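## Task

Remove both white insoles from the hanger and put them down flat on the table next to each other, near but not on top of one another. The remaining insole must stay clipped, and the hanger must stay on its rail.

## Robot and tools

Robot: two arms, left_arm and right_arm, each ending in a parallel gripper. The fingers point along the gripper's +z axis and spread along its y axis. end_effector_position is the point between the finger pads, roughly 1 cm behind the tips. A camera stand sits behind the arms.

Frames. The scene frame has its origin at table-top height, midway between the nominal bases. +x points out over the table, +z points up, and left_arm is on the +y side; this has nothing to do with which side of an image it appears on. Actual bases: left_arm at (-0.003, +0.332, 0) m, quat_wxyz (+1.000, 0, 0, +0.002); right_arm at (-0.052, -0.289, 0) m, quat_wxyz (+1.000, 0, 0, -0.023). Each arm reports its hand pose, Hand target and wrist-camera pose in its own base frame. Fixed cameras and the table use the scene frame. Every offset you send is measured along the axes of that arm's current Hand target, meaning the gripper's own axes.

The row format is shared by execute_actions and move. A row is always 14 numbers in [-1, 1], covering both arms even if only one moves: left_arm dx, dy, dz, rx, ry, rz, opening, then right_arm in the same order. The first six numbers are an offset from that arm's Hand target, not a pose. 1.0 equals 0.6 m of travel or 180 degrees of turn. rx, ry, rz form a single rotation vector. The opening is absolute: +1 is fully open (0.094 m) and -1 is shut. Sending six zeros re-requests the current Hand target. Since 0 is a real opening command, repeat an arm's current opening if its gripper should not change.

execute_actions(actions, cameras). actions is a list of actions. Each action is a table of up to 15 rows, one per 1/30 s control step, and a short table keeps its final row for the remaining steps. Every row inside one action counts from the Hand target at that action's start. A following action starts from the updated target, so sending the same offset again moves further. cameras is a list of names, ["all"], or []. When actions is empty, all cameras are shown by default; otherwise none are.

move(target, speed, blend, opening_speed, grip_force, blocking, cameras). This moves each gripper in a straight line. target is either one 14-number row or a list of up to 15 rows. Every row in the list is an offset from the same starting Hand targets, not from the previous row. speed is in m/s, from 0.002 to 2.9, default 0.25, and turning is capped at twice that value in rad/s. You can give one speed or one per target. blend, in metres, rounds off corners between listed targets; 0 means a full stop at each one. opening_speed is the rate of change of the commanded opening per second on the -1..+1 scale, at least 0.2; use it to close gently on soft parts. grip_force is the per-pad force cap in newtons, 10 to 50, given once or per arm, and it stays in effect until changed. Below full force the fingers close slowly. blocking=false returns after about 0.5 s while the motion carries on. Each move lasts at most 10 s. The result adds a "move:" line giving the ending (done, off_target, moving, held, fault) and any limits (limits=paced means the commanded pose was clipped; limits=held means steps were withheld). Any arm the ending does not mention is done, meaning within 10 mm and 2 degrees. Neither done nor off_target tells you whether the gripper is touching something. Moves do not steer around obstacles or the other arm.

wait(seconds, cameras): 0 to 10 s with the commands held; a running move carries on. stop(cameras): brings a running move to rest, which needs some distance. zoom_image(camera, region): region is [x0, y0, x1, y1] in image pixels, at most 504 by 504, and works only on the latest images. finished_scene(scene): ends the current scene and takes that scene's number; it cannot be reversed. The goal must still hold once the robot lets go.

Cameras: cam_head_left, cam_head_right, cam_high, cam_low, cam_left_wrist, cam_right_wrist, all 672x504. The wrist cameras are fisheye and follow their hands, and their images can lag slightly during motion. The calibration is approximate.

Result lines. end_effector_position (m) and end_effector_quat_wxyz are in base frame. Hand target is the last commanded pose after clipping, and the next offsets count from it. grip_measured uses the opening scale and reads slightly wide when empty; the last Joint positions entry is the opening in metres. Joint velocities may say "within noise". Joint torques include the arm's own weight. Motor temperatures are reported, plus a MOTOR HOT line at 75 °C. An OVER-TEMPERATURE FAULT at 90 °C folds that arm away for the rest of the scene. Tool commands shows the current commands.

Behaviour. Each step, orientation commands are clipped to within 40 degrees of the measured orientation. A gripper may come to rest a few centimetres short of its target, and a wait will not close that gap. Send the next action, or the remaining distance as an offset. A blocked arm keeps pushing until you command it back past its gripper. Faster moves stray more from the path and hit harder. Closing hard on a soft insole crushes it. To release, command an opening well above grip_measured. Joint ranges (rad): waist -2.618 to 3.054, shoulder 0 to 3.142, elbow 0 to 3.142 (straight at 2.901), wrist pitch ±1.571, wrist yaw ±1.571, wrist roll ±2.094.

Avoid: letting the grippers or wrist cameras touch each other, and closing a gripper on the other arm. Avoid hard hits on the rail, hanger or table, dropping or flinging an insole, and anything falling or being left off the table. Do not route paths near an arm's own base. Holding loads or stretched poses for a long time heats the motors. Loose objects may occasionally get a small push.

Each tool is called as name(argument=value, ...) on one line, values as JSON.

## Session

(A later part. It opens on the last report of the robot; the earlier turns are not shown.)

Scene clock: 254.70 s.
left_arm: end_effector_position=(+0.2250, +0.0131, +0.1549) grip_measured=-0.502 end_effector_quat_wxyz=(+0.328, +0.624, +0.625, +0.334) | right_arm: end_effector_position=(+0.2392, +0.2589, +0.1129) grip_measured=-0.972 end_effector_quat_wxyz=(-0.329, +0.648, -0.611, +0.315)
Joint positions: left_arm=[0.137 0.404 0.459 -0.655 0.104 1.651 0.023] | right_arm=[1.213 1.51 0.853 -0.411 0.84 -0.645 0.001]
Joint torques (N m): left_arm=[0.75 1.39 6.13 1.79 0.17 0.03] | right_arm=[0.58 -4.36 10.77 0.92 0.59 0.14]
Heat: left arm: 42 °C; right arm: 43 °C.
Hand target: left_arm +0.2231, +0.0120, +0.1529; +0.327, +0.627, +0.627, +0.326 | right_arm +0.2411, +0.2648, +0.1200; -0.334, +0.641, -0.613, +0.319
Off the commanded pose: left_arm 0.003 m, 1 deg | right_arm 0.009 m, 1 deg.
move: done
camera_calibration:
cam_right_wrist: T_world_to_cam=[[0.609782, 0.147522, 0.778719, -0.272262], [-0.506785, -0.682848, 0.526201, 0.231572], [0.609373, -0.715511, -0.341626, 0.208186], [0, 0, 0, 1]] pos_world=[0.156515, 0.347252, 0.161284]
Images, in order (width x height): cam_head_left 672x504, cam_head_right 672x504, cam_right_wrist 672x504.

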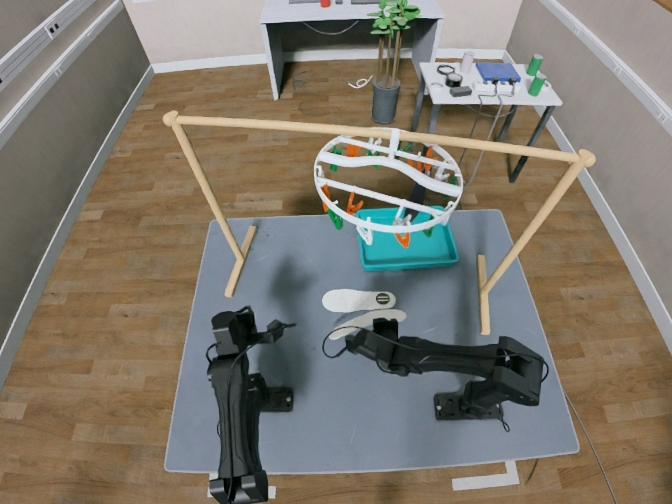

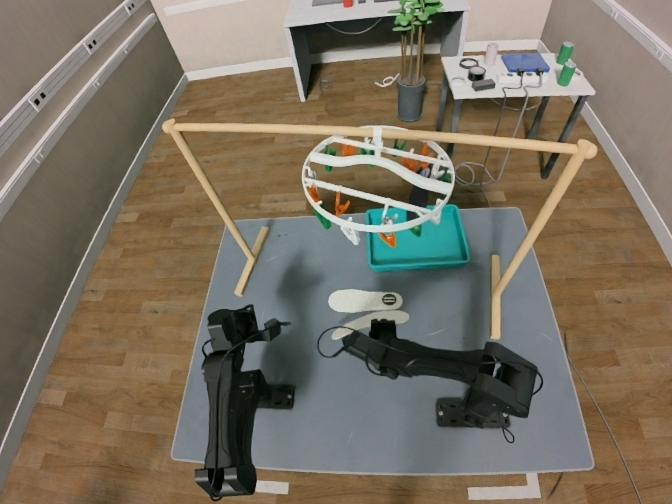

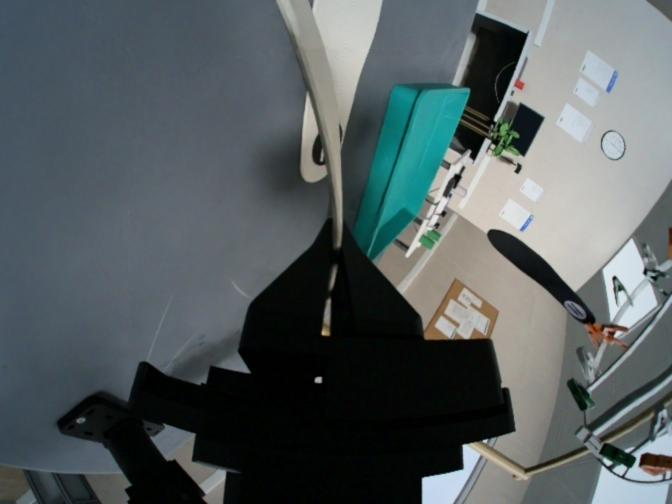

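move(target=[[0,0,0,0,0,0,-0.5,0,0.0901,0.0835,0,0,0,-1],[0,0,0,0,0,0,-0.5,0,0.0901,0.0835,0,0,0,-0.5],[0,0,0,0,0,0,-0.5,0,0.1803,-0.0162,0,0,0,-0.5],[0,0,0,0,0,0,-0.5,0.25,0.0165,-0.131,0,0,0,-0.5]], speed=[0.12,0.12,0.12,0.3], cameras=["cam_head_right","cam_head_left","cam_high"])

Scene clock: 272.83 s.
left_arm: end_effector_position=(+0.2250, +0.0131, +0.1549) grip_measured=-0.502 end_effector_quat_wxyz=(+0.328, +0.624, +0.625, +0.334) | right_arm: end_effector_position=(+0.1789, +0.1086, +0.1475) grip_measured=-0.501 end_effector_quat_wxyz=(-0.325, +0.643, -0.612, +0.325)
Joint positions: left_arm=[0.137 0.404 0.459 -0.655 0.104 1.651 0.023] | right_arm=[1.268 0.761 0.58 -0.963 0.884 -0.557 0.023]
Joint torques (N m): left_arm=[0.66 1.43 6.16 1.79 0.18 0.02] | right_arm=[0.72 0.18 10.82 0.8 0.42 0.04]
Heat: left arm: 42 °C; right arm: 41 °C.
Hand target: left_arm +0.2231, +0.0120, +0.1529; +0.327, +0.627, +0.627, +0.326 | right_arm +0.1779, +0.1118, +0.1568; -0.334, +0.641, -0.613, +0.319
Off the commanded pose: left_arm 0.003 m, 1 deg | right_arm 0.010 m, 1 deg.
move: done
Images, in order (width x height): cam_head_left 672x504, cam_head_right 672x504, cam_high 672x504.

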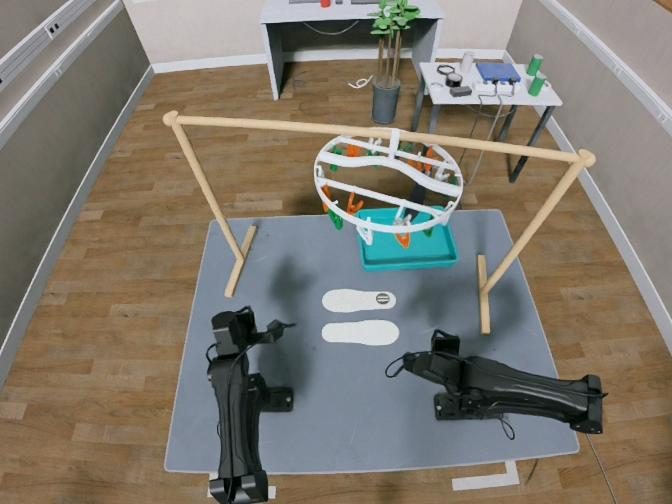

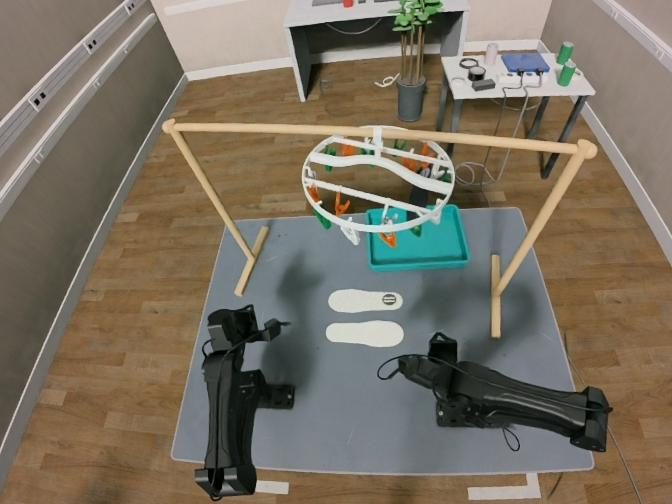

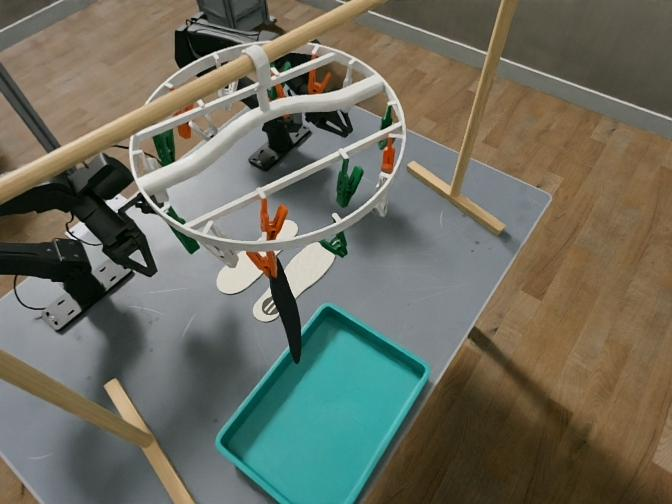

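finished_scene(scene=2)

The scene is finished: the task was done.


## Next scene

The same job, from a new start.

Good. Same recipe.

execute_actions(actions=[])

zoom_image(camera="cam_head_left", region=[290, 110, 490, 310])

zoom_image(camera="cam_head_right", region=[290, 110, 490, 310])

zoom_image(camera="cam_high", region=[120, 30, 440, 290])

zoom_image(camera="cam_low", region=[300, 90, 440, 230])

Scene clock: 0.00 s.
left_arm: end_effector_position=(+0.3839, +0.0284, +0.1386) grip_measured=+1.000 end_effector_quat_wxyz=(+0.672, -0.073, +0.734, +0.061) | right_arm: end_effector_position=(+0.3782, -0.0350, +0.1325) grip_measured=+1.000 end_effector_quat_wxyz=(+0.666, +0.094, +0.735, -0.085)
Joint positions: left_arm=[-0.031 1.56 0.246 1.223 -0.219 -0.029 0.094] | right_arm=[0.044 1.575 0.231 1.241 0.297 0.03 0.094]
Joint velocities: within noise
Joint torques (N m): no reading
Motor temperatures (°C): left_arm=[25 28 30 28 25 24 23] | right_arm=[27 24 25 27 24 28 24]
Heat: left arm: 30 °C; right arm: 28 °C.
Hand target: left_arm +0.3851, +0.0284, +0.1421; +0.676, -0.074, +0.731, +0.060 | right_arm +0.3790, -0.0351, +0.1339; +0.667, +0.094, +0.734, -0.085
Tool commands: left_gripper/opening=+1.0 right_gripper/opening=+1.0
camera_calibration:
cam_left_wrist: T_world_to_cam=[[0.237109, -0.967683, 0.0858425, -0.0749815], [-0.781019, -0.242426, -0.575533, 0.374724], [0.577744, 0.0694193, -0.813261, 0.0170373], [0, 0, 0, 1]] pos_world=[0.300603, 0.017102, 0.235959]
cam_right_wrist: T_world_to_cam=[[-0.196379, -0.975102, 0.103015, 0.0261591], [-0.807218, 0.101133, -0.581524, 0.378775], [0.556627, -0.197355, -0.80698, 0.0196214], [0, 0, 0, 1]] pos_world=[0.29997, -0.00892669, 0.233406]

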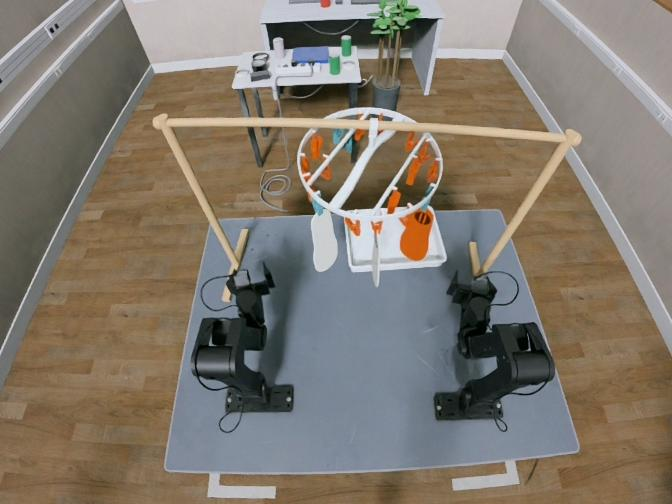

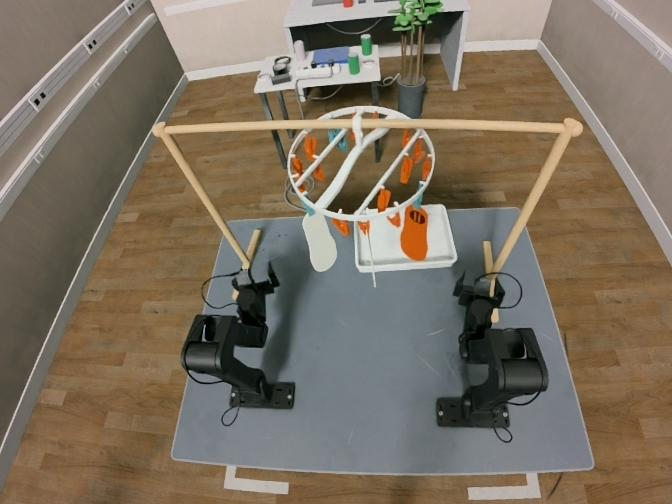

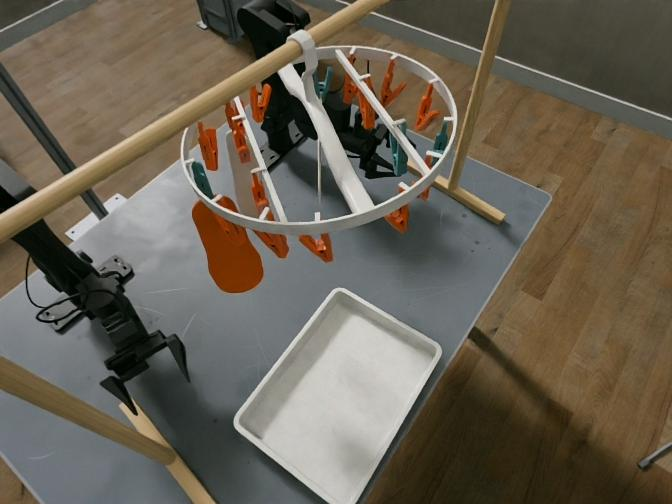

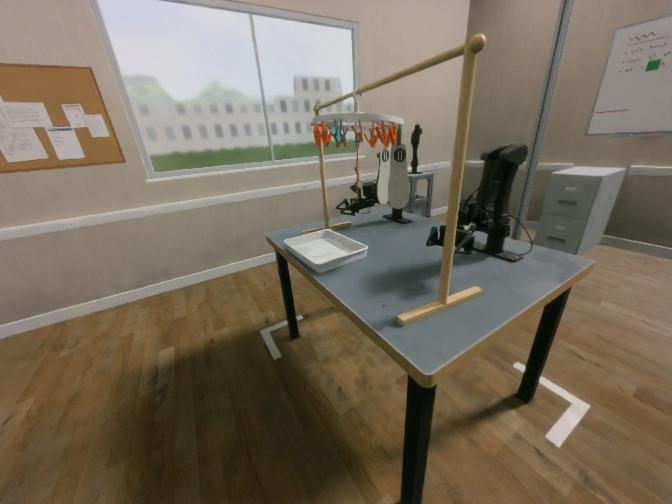

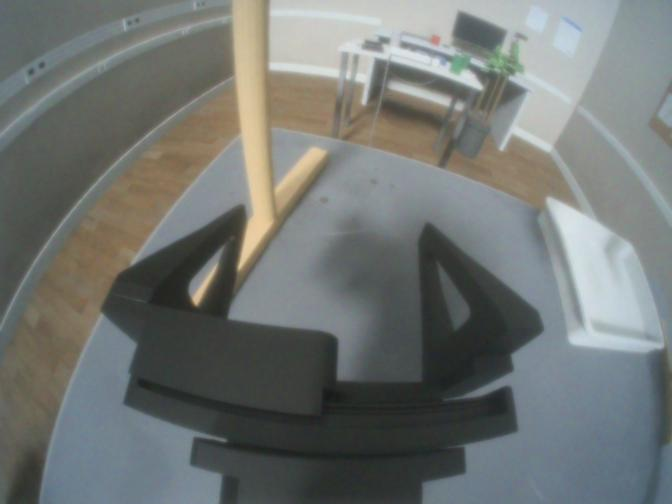

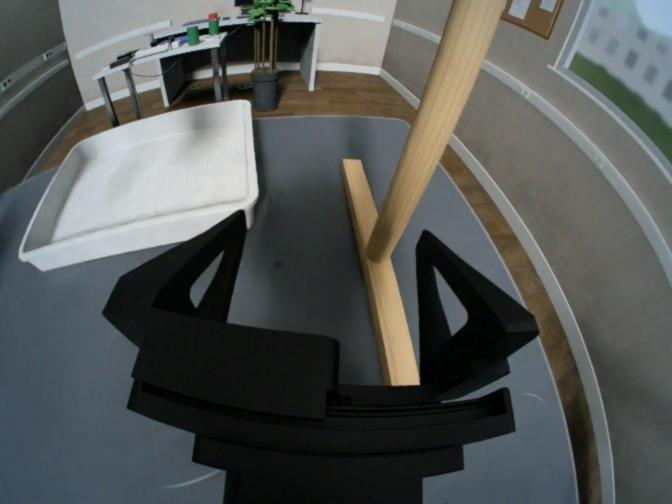

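Scaled by 2.520.

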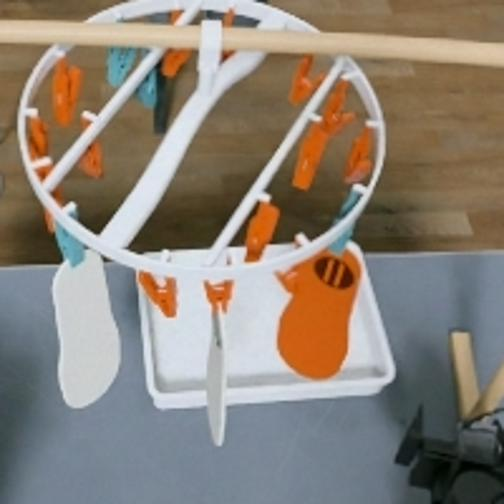

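Scaled by 2.520.

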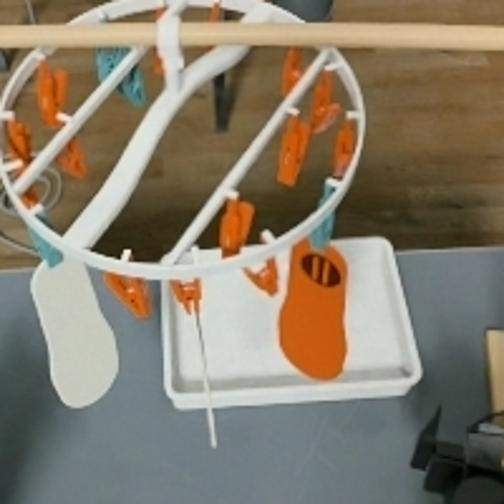

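Scaled by 1.575.

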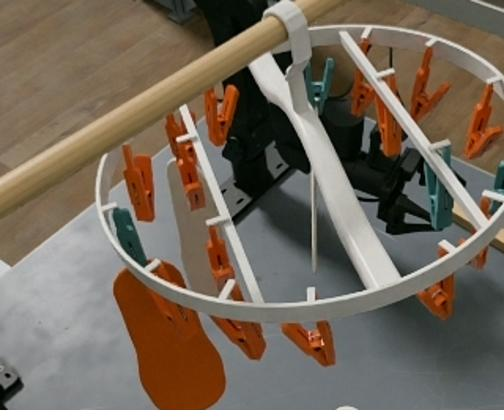

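Scaled by 3.600.

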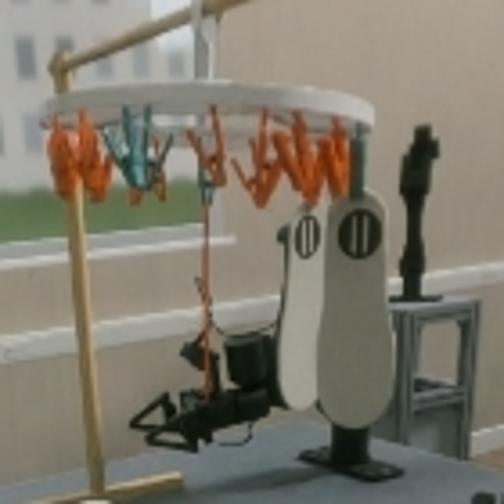

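move(target=[0.0562,-0.3798,-0.1822,0.3099,-0.0213,0.0159,1,0.0473,0.4865,-0.2483,-0.124,-0.0302,-0.0061,1], speed=0.35, cameras=["cam_head_left","cam_left_wrist","cam_right_wrist"])

Scene clock: 62.23 s.
left_arm: end_effector_position=(+0.3175, -0.2119, +0.1200) grip_measured=+1.000 end_effector_quat_wxyz=(+0.641, +0.267, +0.669, -0.264) | right_arm: end_effector_position=(+0.3049, +0.2821, +0.1207) grip_measured=+1.000 end_effector_quat_wxyz=(+0.703, -0.051, +0.708, +0.050)
Joint positions: left_arm=[-0.436 1.802 0.216 1.546 0.334 0.001 0.094] | right_arm=[1.109 1.994 0.536 1.447 0.967 0.008 0.094]
Joint torques (N m): left_arm=[-0.53 -4.31 3.08 2.13 0.1 0.11] | right_arm=[0.32 -5.86 6.38 1.8 0.14 -0.1]
Motor temperatures (°C): left_arm=[25 29 31 37 25 24 23] | right_arm=[27 27 26 35 24 28 24]
Heat: left arm: 37 °C; right arm: 35 °C.
Hand target: left_arm +0.3187, -0.2167, +0.1197; +0.653, +0.270, +0.654, -0.270 | right_arm +0.3063, +0.2854, +0.1204; +0.706, -0.047, +0.705, +0.048
Off the commanded pose: left_arm 0.005 m, 2 deg | right_arm 0.004 m, 1 deg.
joint sent to its limit (left arm) — joint 4 (wrist pitch), upper limit. The joint targets still meet the commanded pose.
move: done
camera_calibration:
cam_left_wrist: T_world_to_cam=[[-0.658931, -0.746762, 0.0903076, 0.0406222], [-0.626407, 0.478298, -0.615504, 0.362344], [0.416441, -0.462144, -0.782943, -0.0081224], [0, 0, 0, 1]] pos_world=[0.257124, -0.146727, 0.212996]
cam_right_wrist: T_world_to_cam=[[0.185993, -0.976499, 0.108887, 0.205351], [-0.727349, -0.211343, -0.652914, 0.353154], [0.660583, 0.0422383, -0.749564, 0.00725496], [0, 0, 0, 1]] pos_world=[0.21388, 0.274855, 0.213657]
Images, in order (width x height): cam_head_left 672x504, cam_left_wrist 672x504, cam_right_wrist 672x504.

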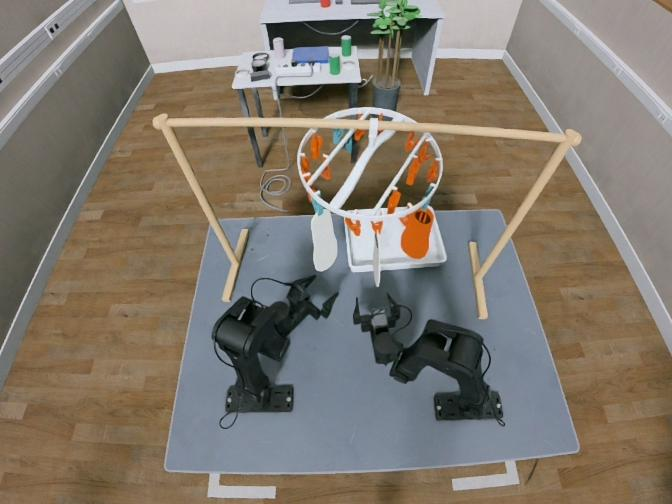

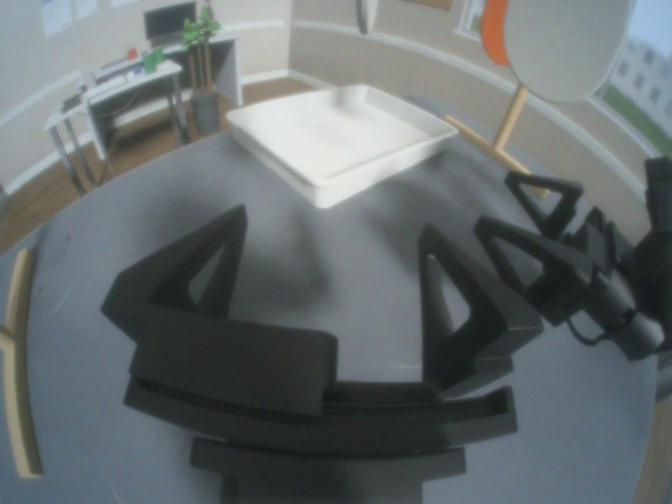

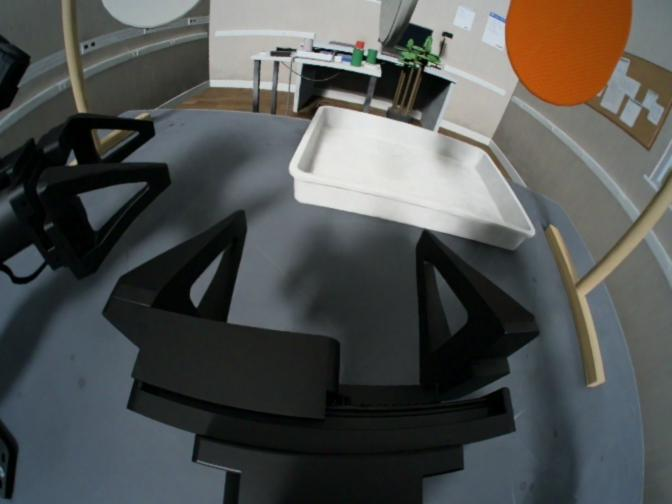

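zoom_image(camera="cam_right_wrist", region=[300, 0, 500, 120])

zoom_image(camera="cam_left_wrist", region=[280, 0, 480, 120])

Scaled by 2.520 from the camera's 672x504 image, which has a finer 960x720 frame.

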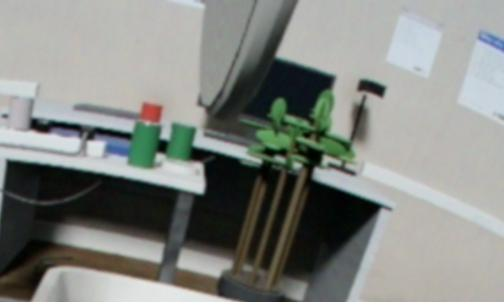

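Scaled by 2.520 from the camera's 672x504 image, which has a finer 960x720 frame.

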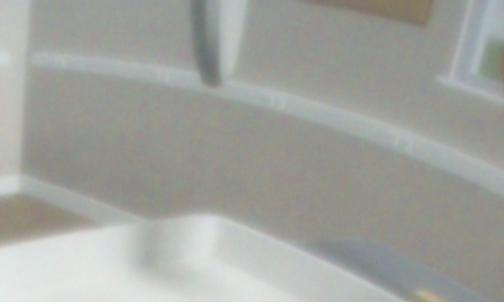

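move(target=[[0,-0.018,0,0,0,0,1,0,-0.028,0,0,0,0,1],[-0.317,-0.018,0,0,0,0,1,-0.317,-0.028,0,0,0,0,1]], speed=0.2, blend=[0.01,0], cameras=["cam_head_left","cam_head_right","cam_left_wrist","cam_right_wrist"])

Scene clock: 78.20 s.
left_arm: end_effector_position=(+0.3121, -0.2238, +0.2955) grip_measured=+1.000 end_effector_quat_wxyz=(+0.643, +0.271, +0.663, -0.271) | right_arm: end_effector_position=(+0.3072, +0.2683, +0.2925) grip_measured=+1.000 end_effector_quat_wxyz=(+0.700, -0.059, +0.710, +0.034)
Joint positions: left_arm=[-0.485 1.056 0.631 0.398 0.301 -0.003 0.094] | right_arm=[1.084 1.368 0.806 0.534 0.953 -0.011 0.094]
Joint torques (N m): left_arm=[-0.62 -4.31 7.9 1.94 -0.09 0.05] | right_arm=[-0.38 -6.38 12.01 1.47 -0.07 0.08]
Heat: left arm: 39 °C; right arm: 35 °C.
Hand target: left_arm +0.3112, -0.2245, +0.3099; +0.653, +0.270, +0.654, -0.270 | right_arm +0.3085, +0.2686, +0.3105; +0.706, -0.047, +0.705, +0.048
Off the commanded pose: left_arm 0.014 m, 2 deg | right_arm 0.018 m, 2 deg.
move: off_target (left_arm, right_arm); blend cut to 0.0084 m at target 1
camera_calibration:
cam_left_wrist: T_world_to_cam=[[-0.671866, -0.735209, 0.0897972, 0.0190532], [-0.612636, 0.483488, -0.625233, 0.472356], [0.416261, -0.475086, -0.775255, 0.120939], [0, 0, 0, 1]] pos_world=[0.251841, -0.156914, 0.38738]
cam_right_wrist: T_world_to_cam=[[0.175359, -0.974351, 0.141031, 0.165996], [-0.733421, -0.224852, -0.64151, 0.466161], [0.656767, 0.00905917, -0.754039, 0.146479], [0, 0, 0, 1]] pos_world=[0.216582, 0.265228, 0.386088]
Images, in order (width x height): cam_head_left 672x504, cam_head_right 672x504, cam_left_wrist 672x504, cam_right_wrist 672x504.

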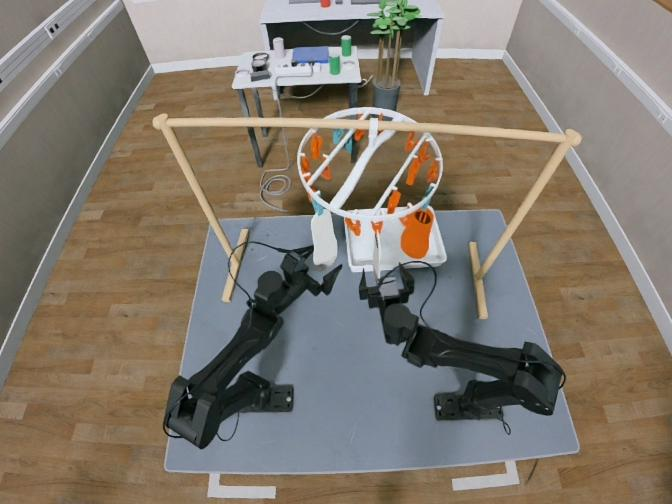

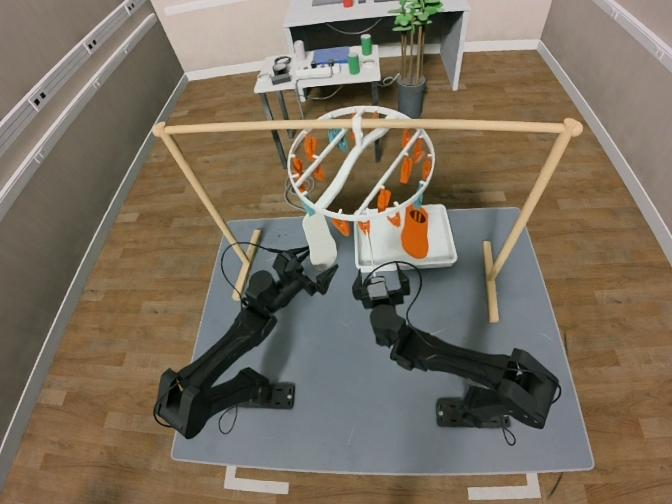

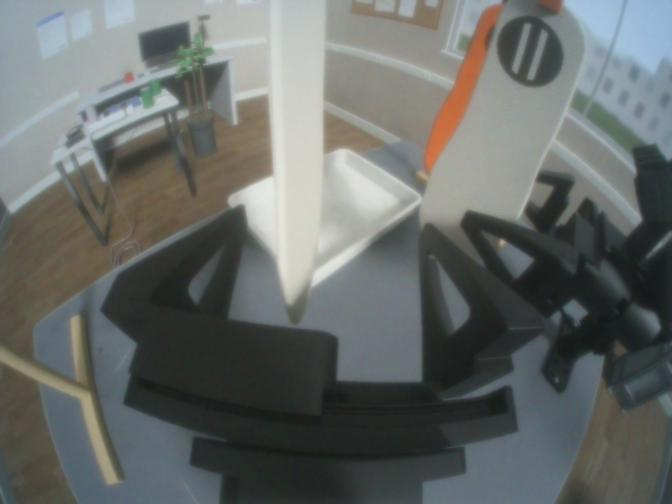

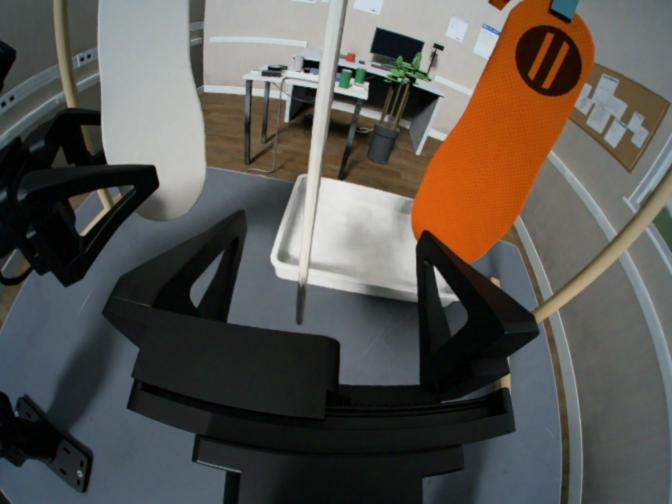

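move(target=[[0,0.013,0,0,0,0,1,0,-0.01,0,0,0,0,1],[0,0.013,0,0,0,0,-1,0,-0.01,0,0,0,0,-1],[0.17,0.013,0,0,0,0,-1,0.17,-0.01,0,0,0,0,-1]], speed=0.12, opening_speed=1, cameras=["cam_head_left","cam_head_right","cam_left_wrist","cam_right_wrist"])

Scene clock: 91.63 s.
left_arm: end_effector_position=(+0.3152, -0.2200, +0.2089) grip_measured=-0.946 end_effector_quat_wxyz=(+0.652, +0.269, +0.655, -0.271) | right_arm: end_effector_position=(+0.3095, +0.2640, +0.2164) grip_measured=-0.960 end_effector_quat_wxyz=(+0.708, -0.041, +0.703, +0.052)
Joint positions: left_arm=[-0.463 1.286 0.346 0.936 0.321 -0.003 0.003] | right_arm=[1.069 1.555 0.582 0.988 0.938 0.003 0.002]
Joint torques (N m): left_arm=[0.77 -3.28 4.67 2.18 0.07 0.04] | right_arm=[-0.25 -4.79 5.64 1.83 -0.07 -0.04]
Heat: left arm: 39 °C; right arm: 35 °C.
Hand target: left_arm +0.3166, -0.2189, +0.2079; +0.653, +0.270, +0.654, -0.270 | right_arm +0.3093, +0.2627, +0.2085; +0.706, -0.047, +0.705, +0.048
Off the commanded pose: left_arm 0.002 m, 0 deg | right_arm 0.008 m, 1 deg.
move: done; target 2's new opening was sent with left_arm's hand 0.014 m and 2 deg from that target
camera_calibration:
cam_left_wrist: T_world_to_cam=[[-0.672596, -0.735248, 0.0838127, 0.033175], [-0.599885, 0.475411, -0.643523, 0.416364], [0.433304, -0.483109, -0.760824, 0.0441502], [0, 0, 0, 1]] pos_world=[0.252954, -0.152223, 0.29875]
cam_right_wrist: T_world_to_cam=[[0.17311, -0.980422, 0.0938425, 0.184714], [-0.721291, -0.19108, -0.665754, 0.41066], [0.670651, 0.0475608, -0.740247, 0.0702072], [0, 0, 0, 1]] pos_world=[0.217145, 0.256227, 0.308035]
Images, in order (width x height): cam_head_left 672x504, cam_head_right 672x504, cam_left_wrist 672x504, cam_right_wrist 672x504.

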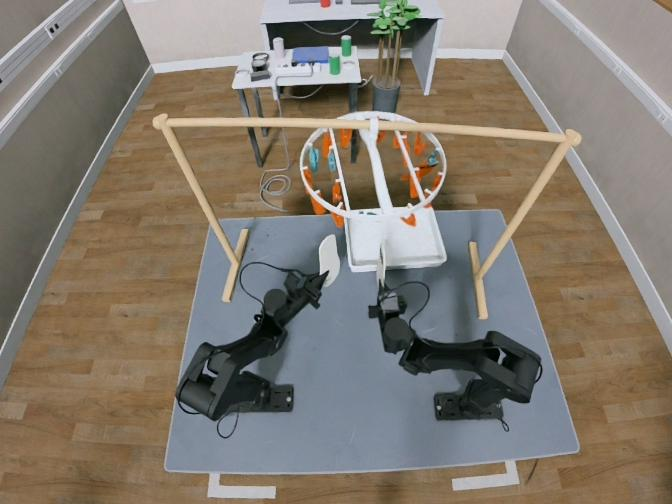

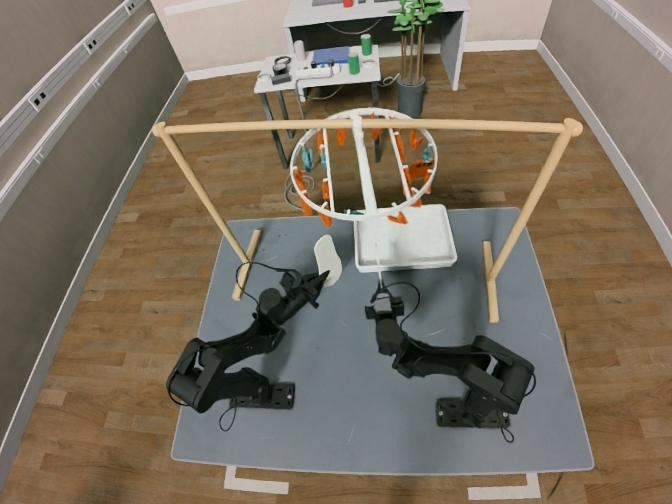

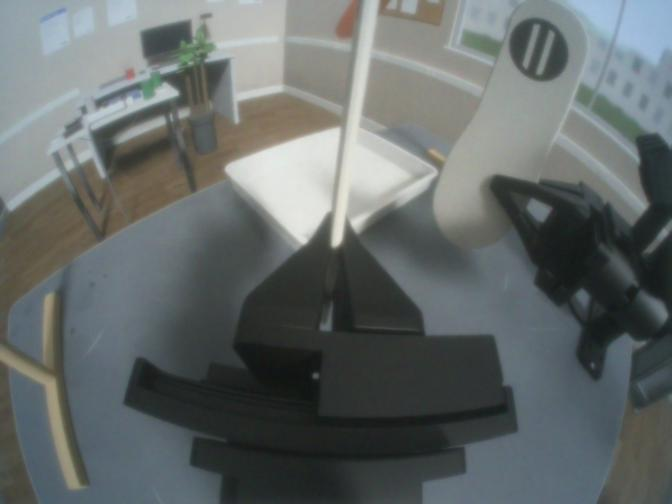

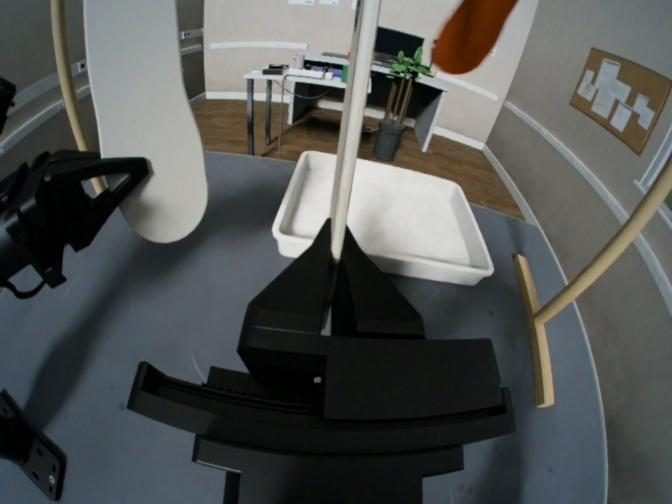

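move(target=[[0,0,0,0,0,0,-1,0,-0.332,-0.029,0,0,0,-1],[0.1298,-0.0738,0.089,-0.0435,0.3217,0.3833,-1,0,-0.332,-0.029,0,0,0,-1],[0.2865,-0.0738,0.089,-0.0435,0.3217,0.3833,-1,0,-0.332,-0.029,0,0,0,-1],[0.2865,-0.0738,0.089,-0.0435,0.3217,0.3833,-0.65,0,-0.332,-0.029,0,0,0,-1],[0.2998,-0.1917,-0.0289,-0.0435,0.3217,0.3833,-0.65,0,-0.332,-0.029,0,0,0,-1],[0.0998,0.1618,-0.3824,-0.0435,0.3217,0.3833,-0.65,0,-0.332,-0.029,0,0,0,-1]], speed=[0.5,0.5,0.12,0.12,0.14,0.4], blend=[0.03,0.01,0,0,0,0], cameras=["cam_head_right","cam_head_left","cam_high"])

Scene clock: 114.33 s.
left_arm: end_effector_position=(+0.2226, +0.0129, +0.1394) grip_measured=-0.652 end_effector_quat_wxyz=(+0.320, +0.627, +0.630, +0.327) | right_arm: end_effector_position=(+0.3172, +0.0636, +0.2061) grip_measured=-0.960 end_effector_quat_wxyz=(+0.707, -0.047, +0.704, +0.047)
Joint positions: left_arm=[0.132 0.392 0.415 -0.646 0.097 1.648 0.016] | right_arm=[0.271 0.867 0.153 0.719 0.137 -0.001 0.002]
Joint torques (N m): left_arm=[0.76 1.59 7.82 1.75 0.15 0.04] | right_arm=[-0.68 -0.84 9.65 1.77 -0.11 0.01]
Heat: left arm: 39 °C; right arm: 38 °C.
Hand target: left_arm +0.2227, +0.0119, +0.1483; +0.326, +0.627, +0.628, +0.327 | right_arm +0.3190, +0.0631, +0.2083; +0.706, -0.048, +0.705, +0.048
Off the commanded pose: left_arm 0.009 m, 1 deg | right_arm 0.003 m, 0 deg.
move: done
Images, in order (width x height): cam_head_left 672x504, cam_head_right 672x504, cam_high 672x504.

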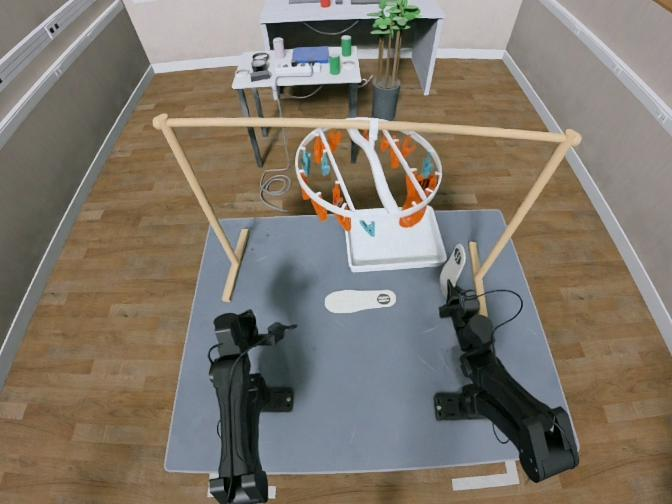

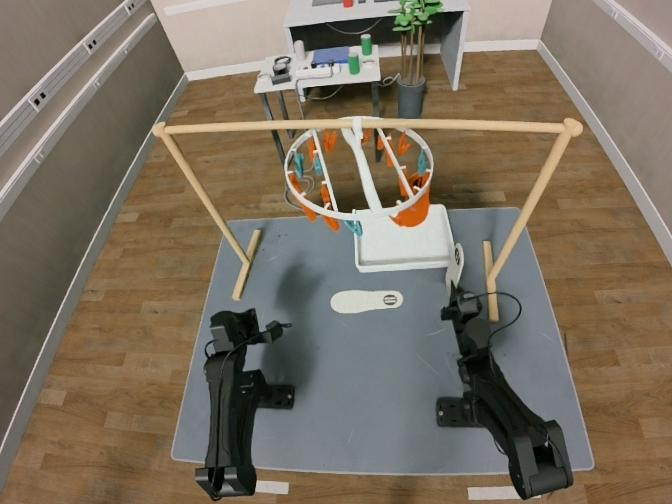

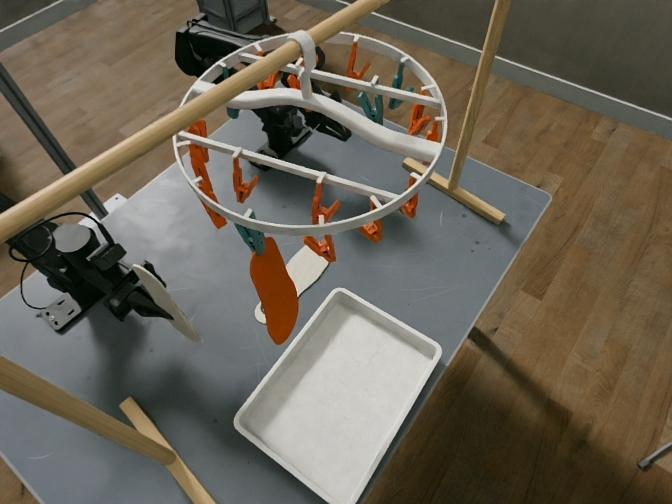

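move(target=[[0,0,0,0,0,0,-0.65,0.1305,0.3712,-0.0237,-0.1307,0.1727,-0.4742,-1],[0,0,0,0,0,0,-0.65,0.2755,0.3712,-0.0237,-0.1307,0.1727,-0.4742,-1],[0,0,0,0,0,0,-0.65,0.2755,0.3712,-0.0237,-0.1307,0.1727,-0.4742,-0.65],[0,0,0,0,0,0,-0.65,0.2888,0.3858,-0.1897,-0.1307,0.1727,-0.4742,-0.65],[0,0,0,0,0,0,-0.65,0.0888,0.1395,-0.2335,-0.1307,0.1727,-0.4742,-0.65]], speed=[0.5,0.12,0.12,0.14,0.4], blend=[0.01,0,0,0,0], cameras=["cam_head_right","cam_head_left","cam_high"])

Scene clock: 134.90 s.
left_arm: end_effector_position=(+0.2226, +0.0127, +0.1394) grip_measured=-0.652 end_effector_quat_wxyz=(+0.321, +0.628, +0.630, +0.327) | right_arm: end_effector_position=(+0.1697, +0.1228, +0.1452) grip_measured=-0.652 end_effector_quat_wxyz=(-0.325, +0.647, -0.608, +0.325)
Joint positions: left_arm=[0.132 0.392 0.415 -0.646 0.098 1.649 0.016] | right_arm=[1.376 0.857 0.609 -1.016 0.921 -0.409 0.016]
Joint torques (N m): left_arm=[0.76 1.59 7.9 1.74 0.17 0.02] | right_arm=[0.72 0.02 11.07 0.59 0.47 0.13]
Heat: left arm: 41 °C; right arm: 38 °C.
Hand target: left_arm +0.2227, +0.0119, +0.1483; +0.326, +0.627, +0.628, +0.327 | right_arm +0.1689, +0.1271, +0.1550; -0.335, +0.642, -0.612, +0.318
Off the commanded pose: left_arm 0.009 m, 1 deg | right_arm 0.011 m, 1 deg.
move: off_target (right_arm)
Images, in order (width x height): cam_head_left 672x504, cam_head_right 672x504, cam_high 672x504.

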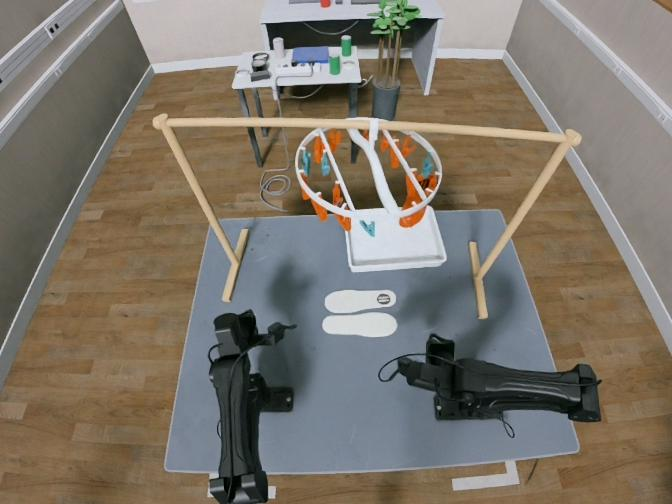

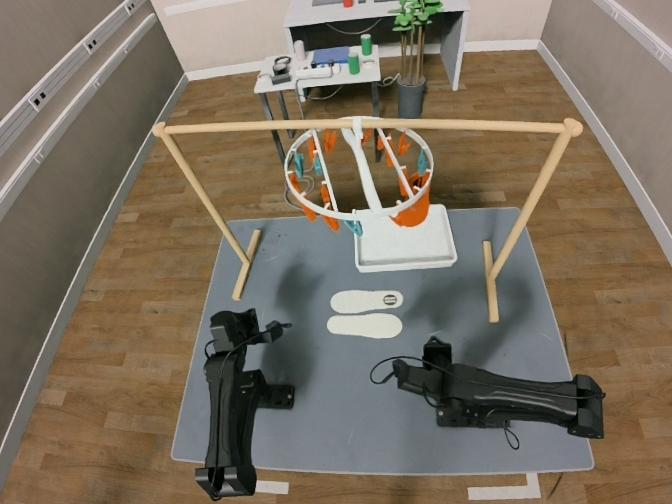

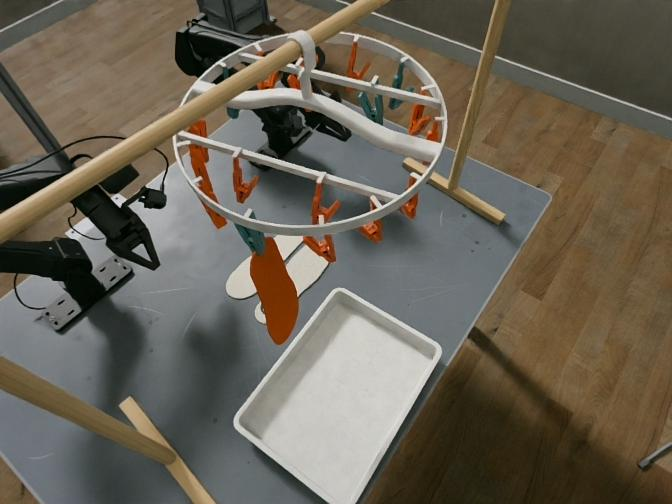

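zoom_image(camera="cam_head_right", region=[310, 270, 430, 360])

Scaled by 4.200.

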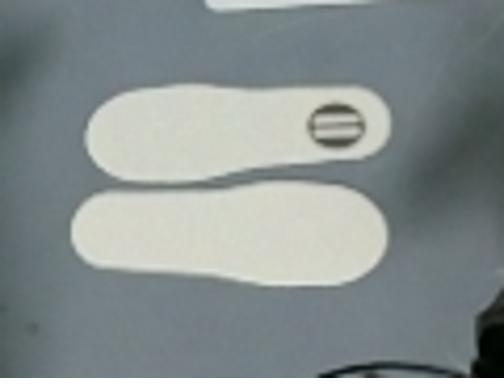

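Perfect.

finished_scene(scene=3)

The scene is finished: the task was done.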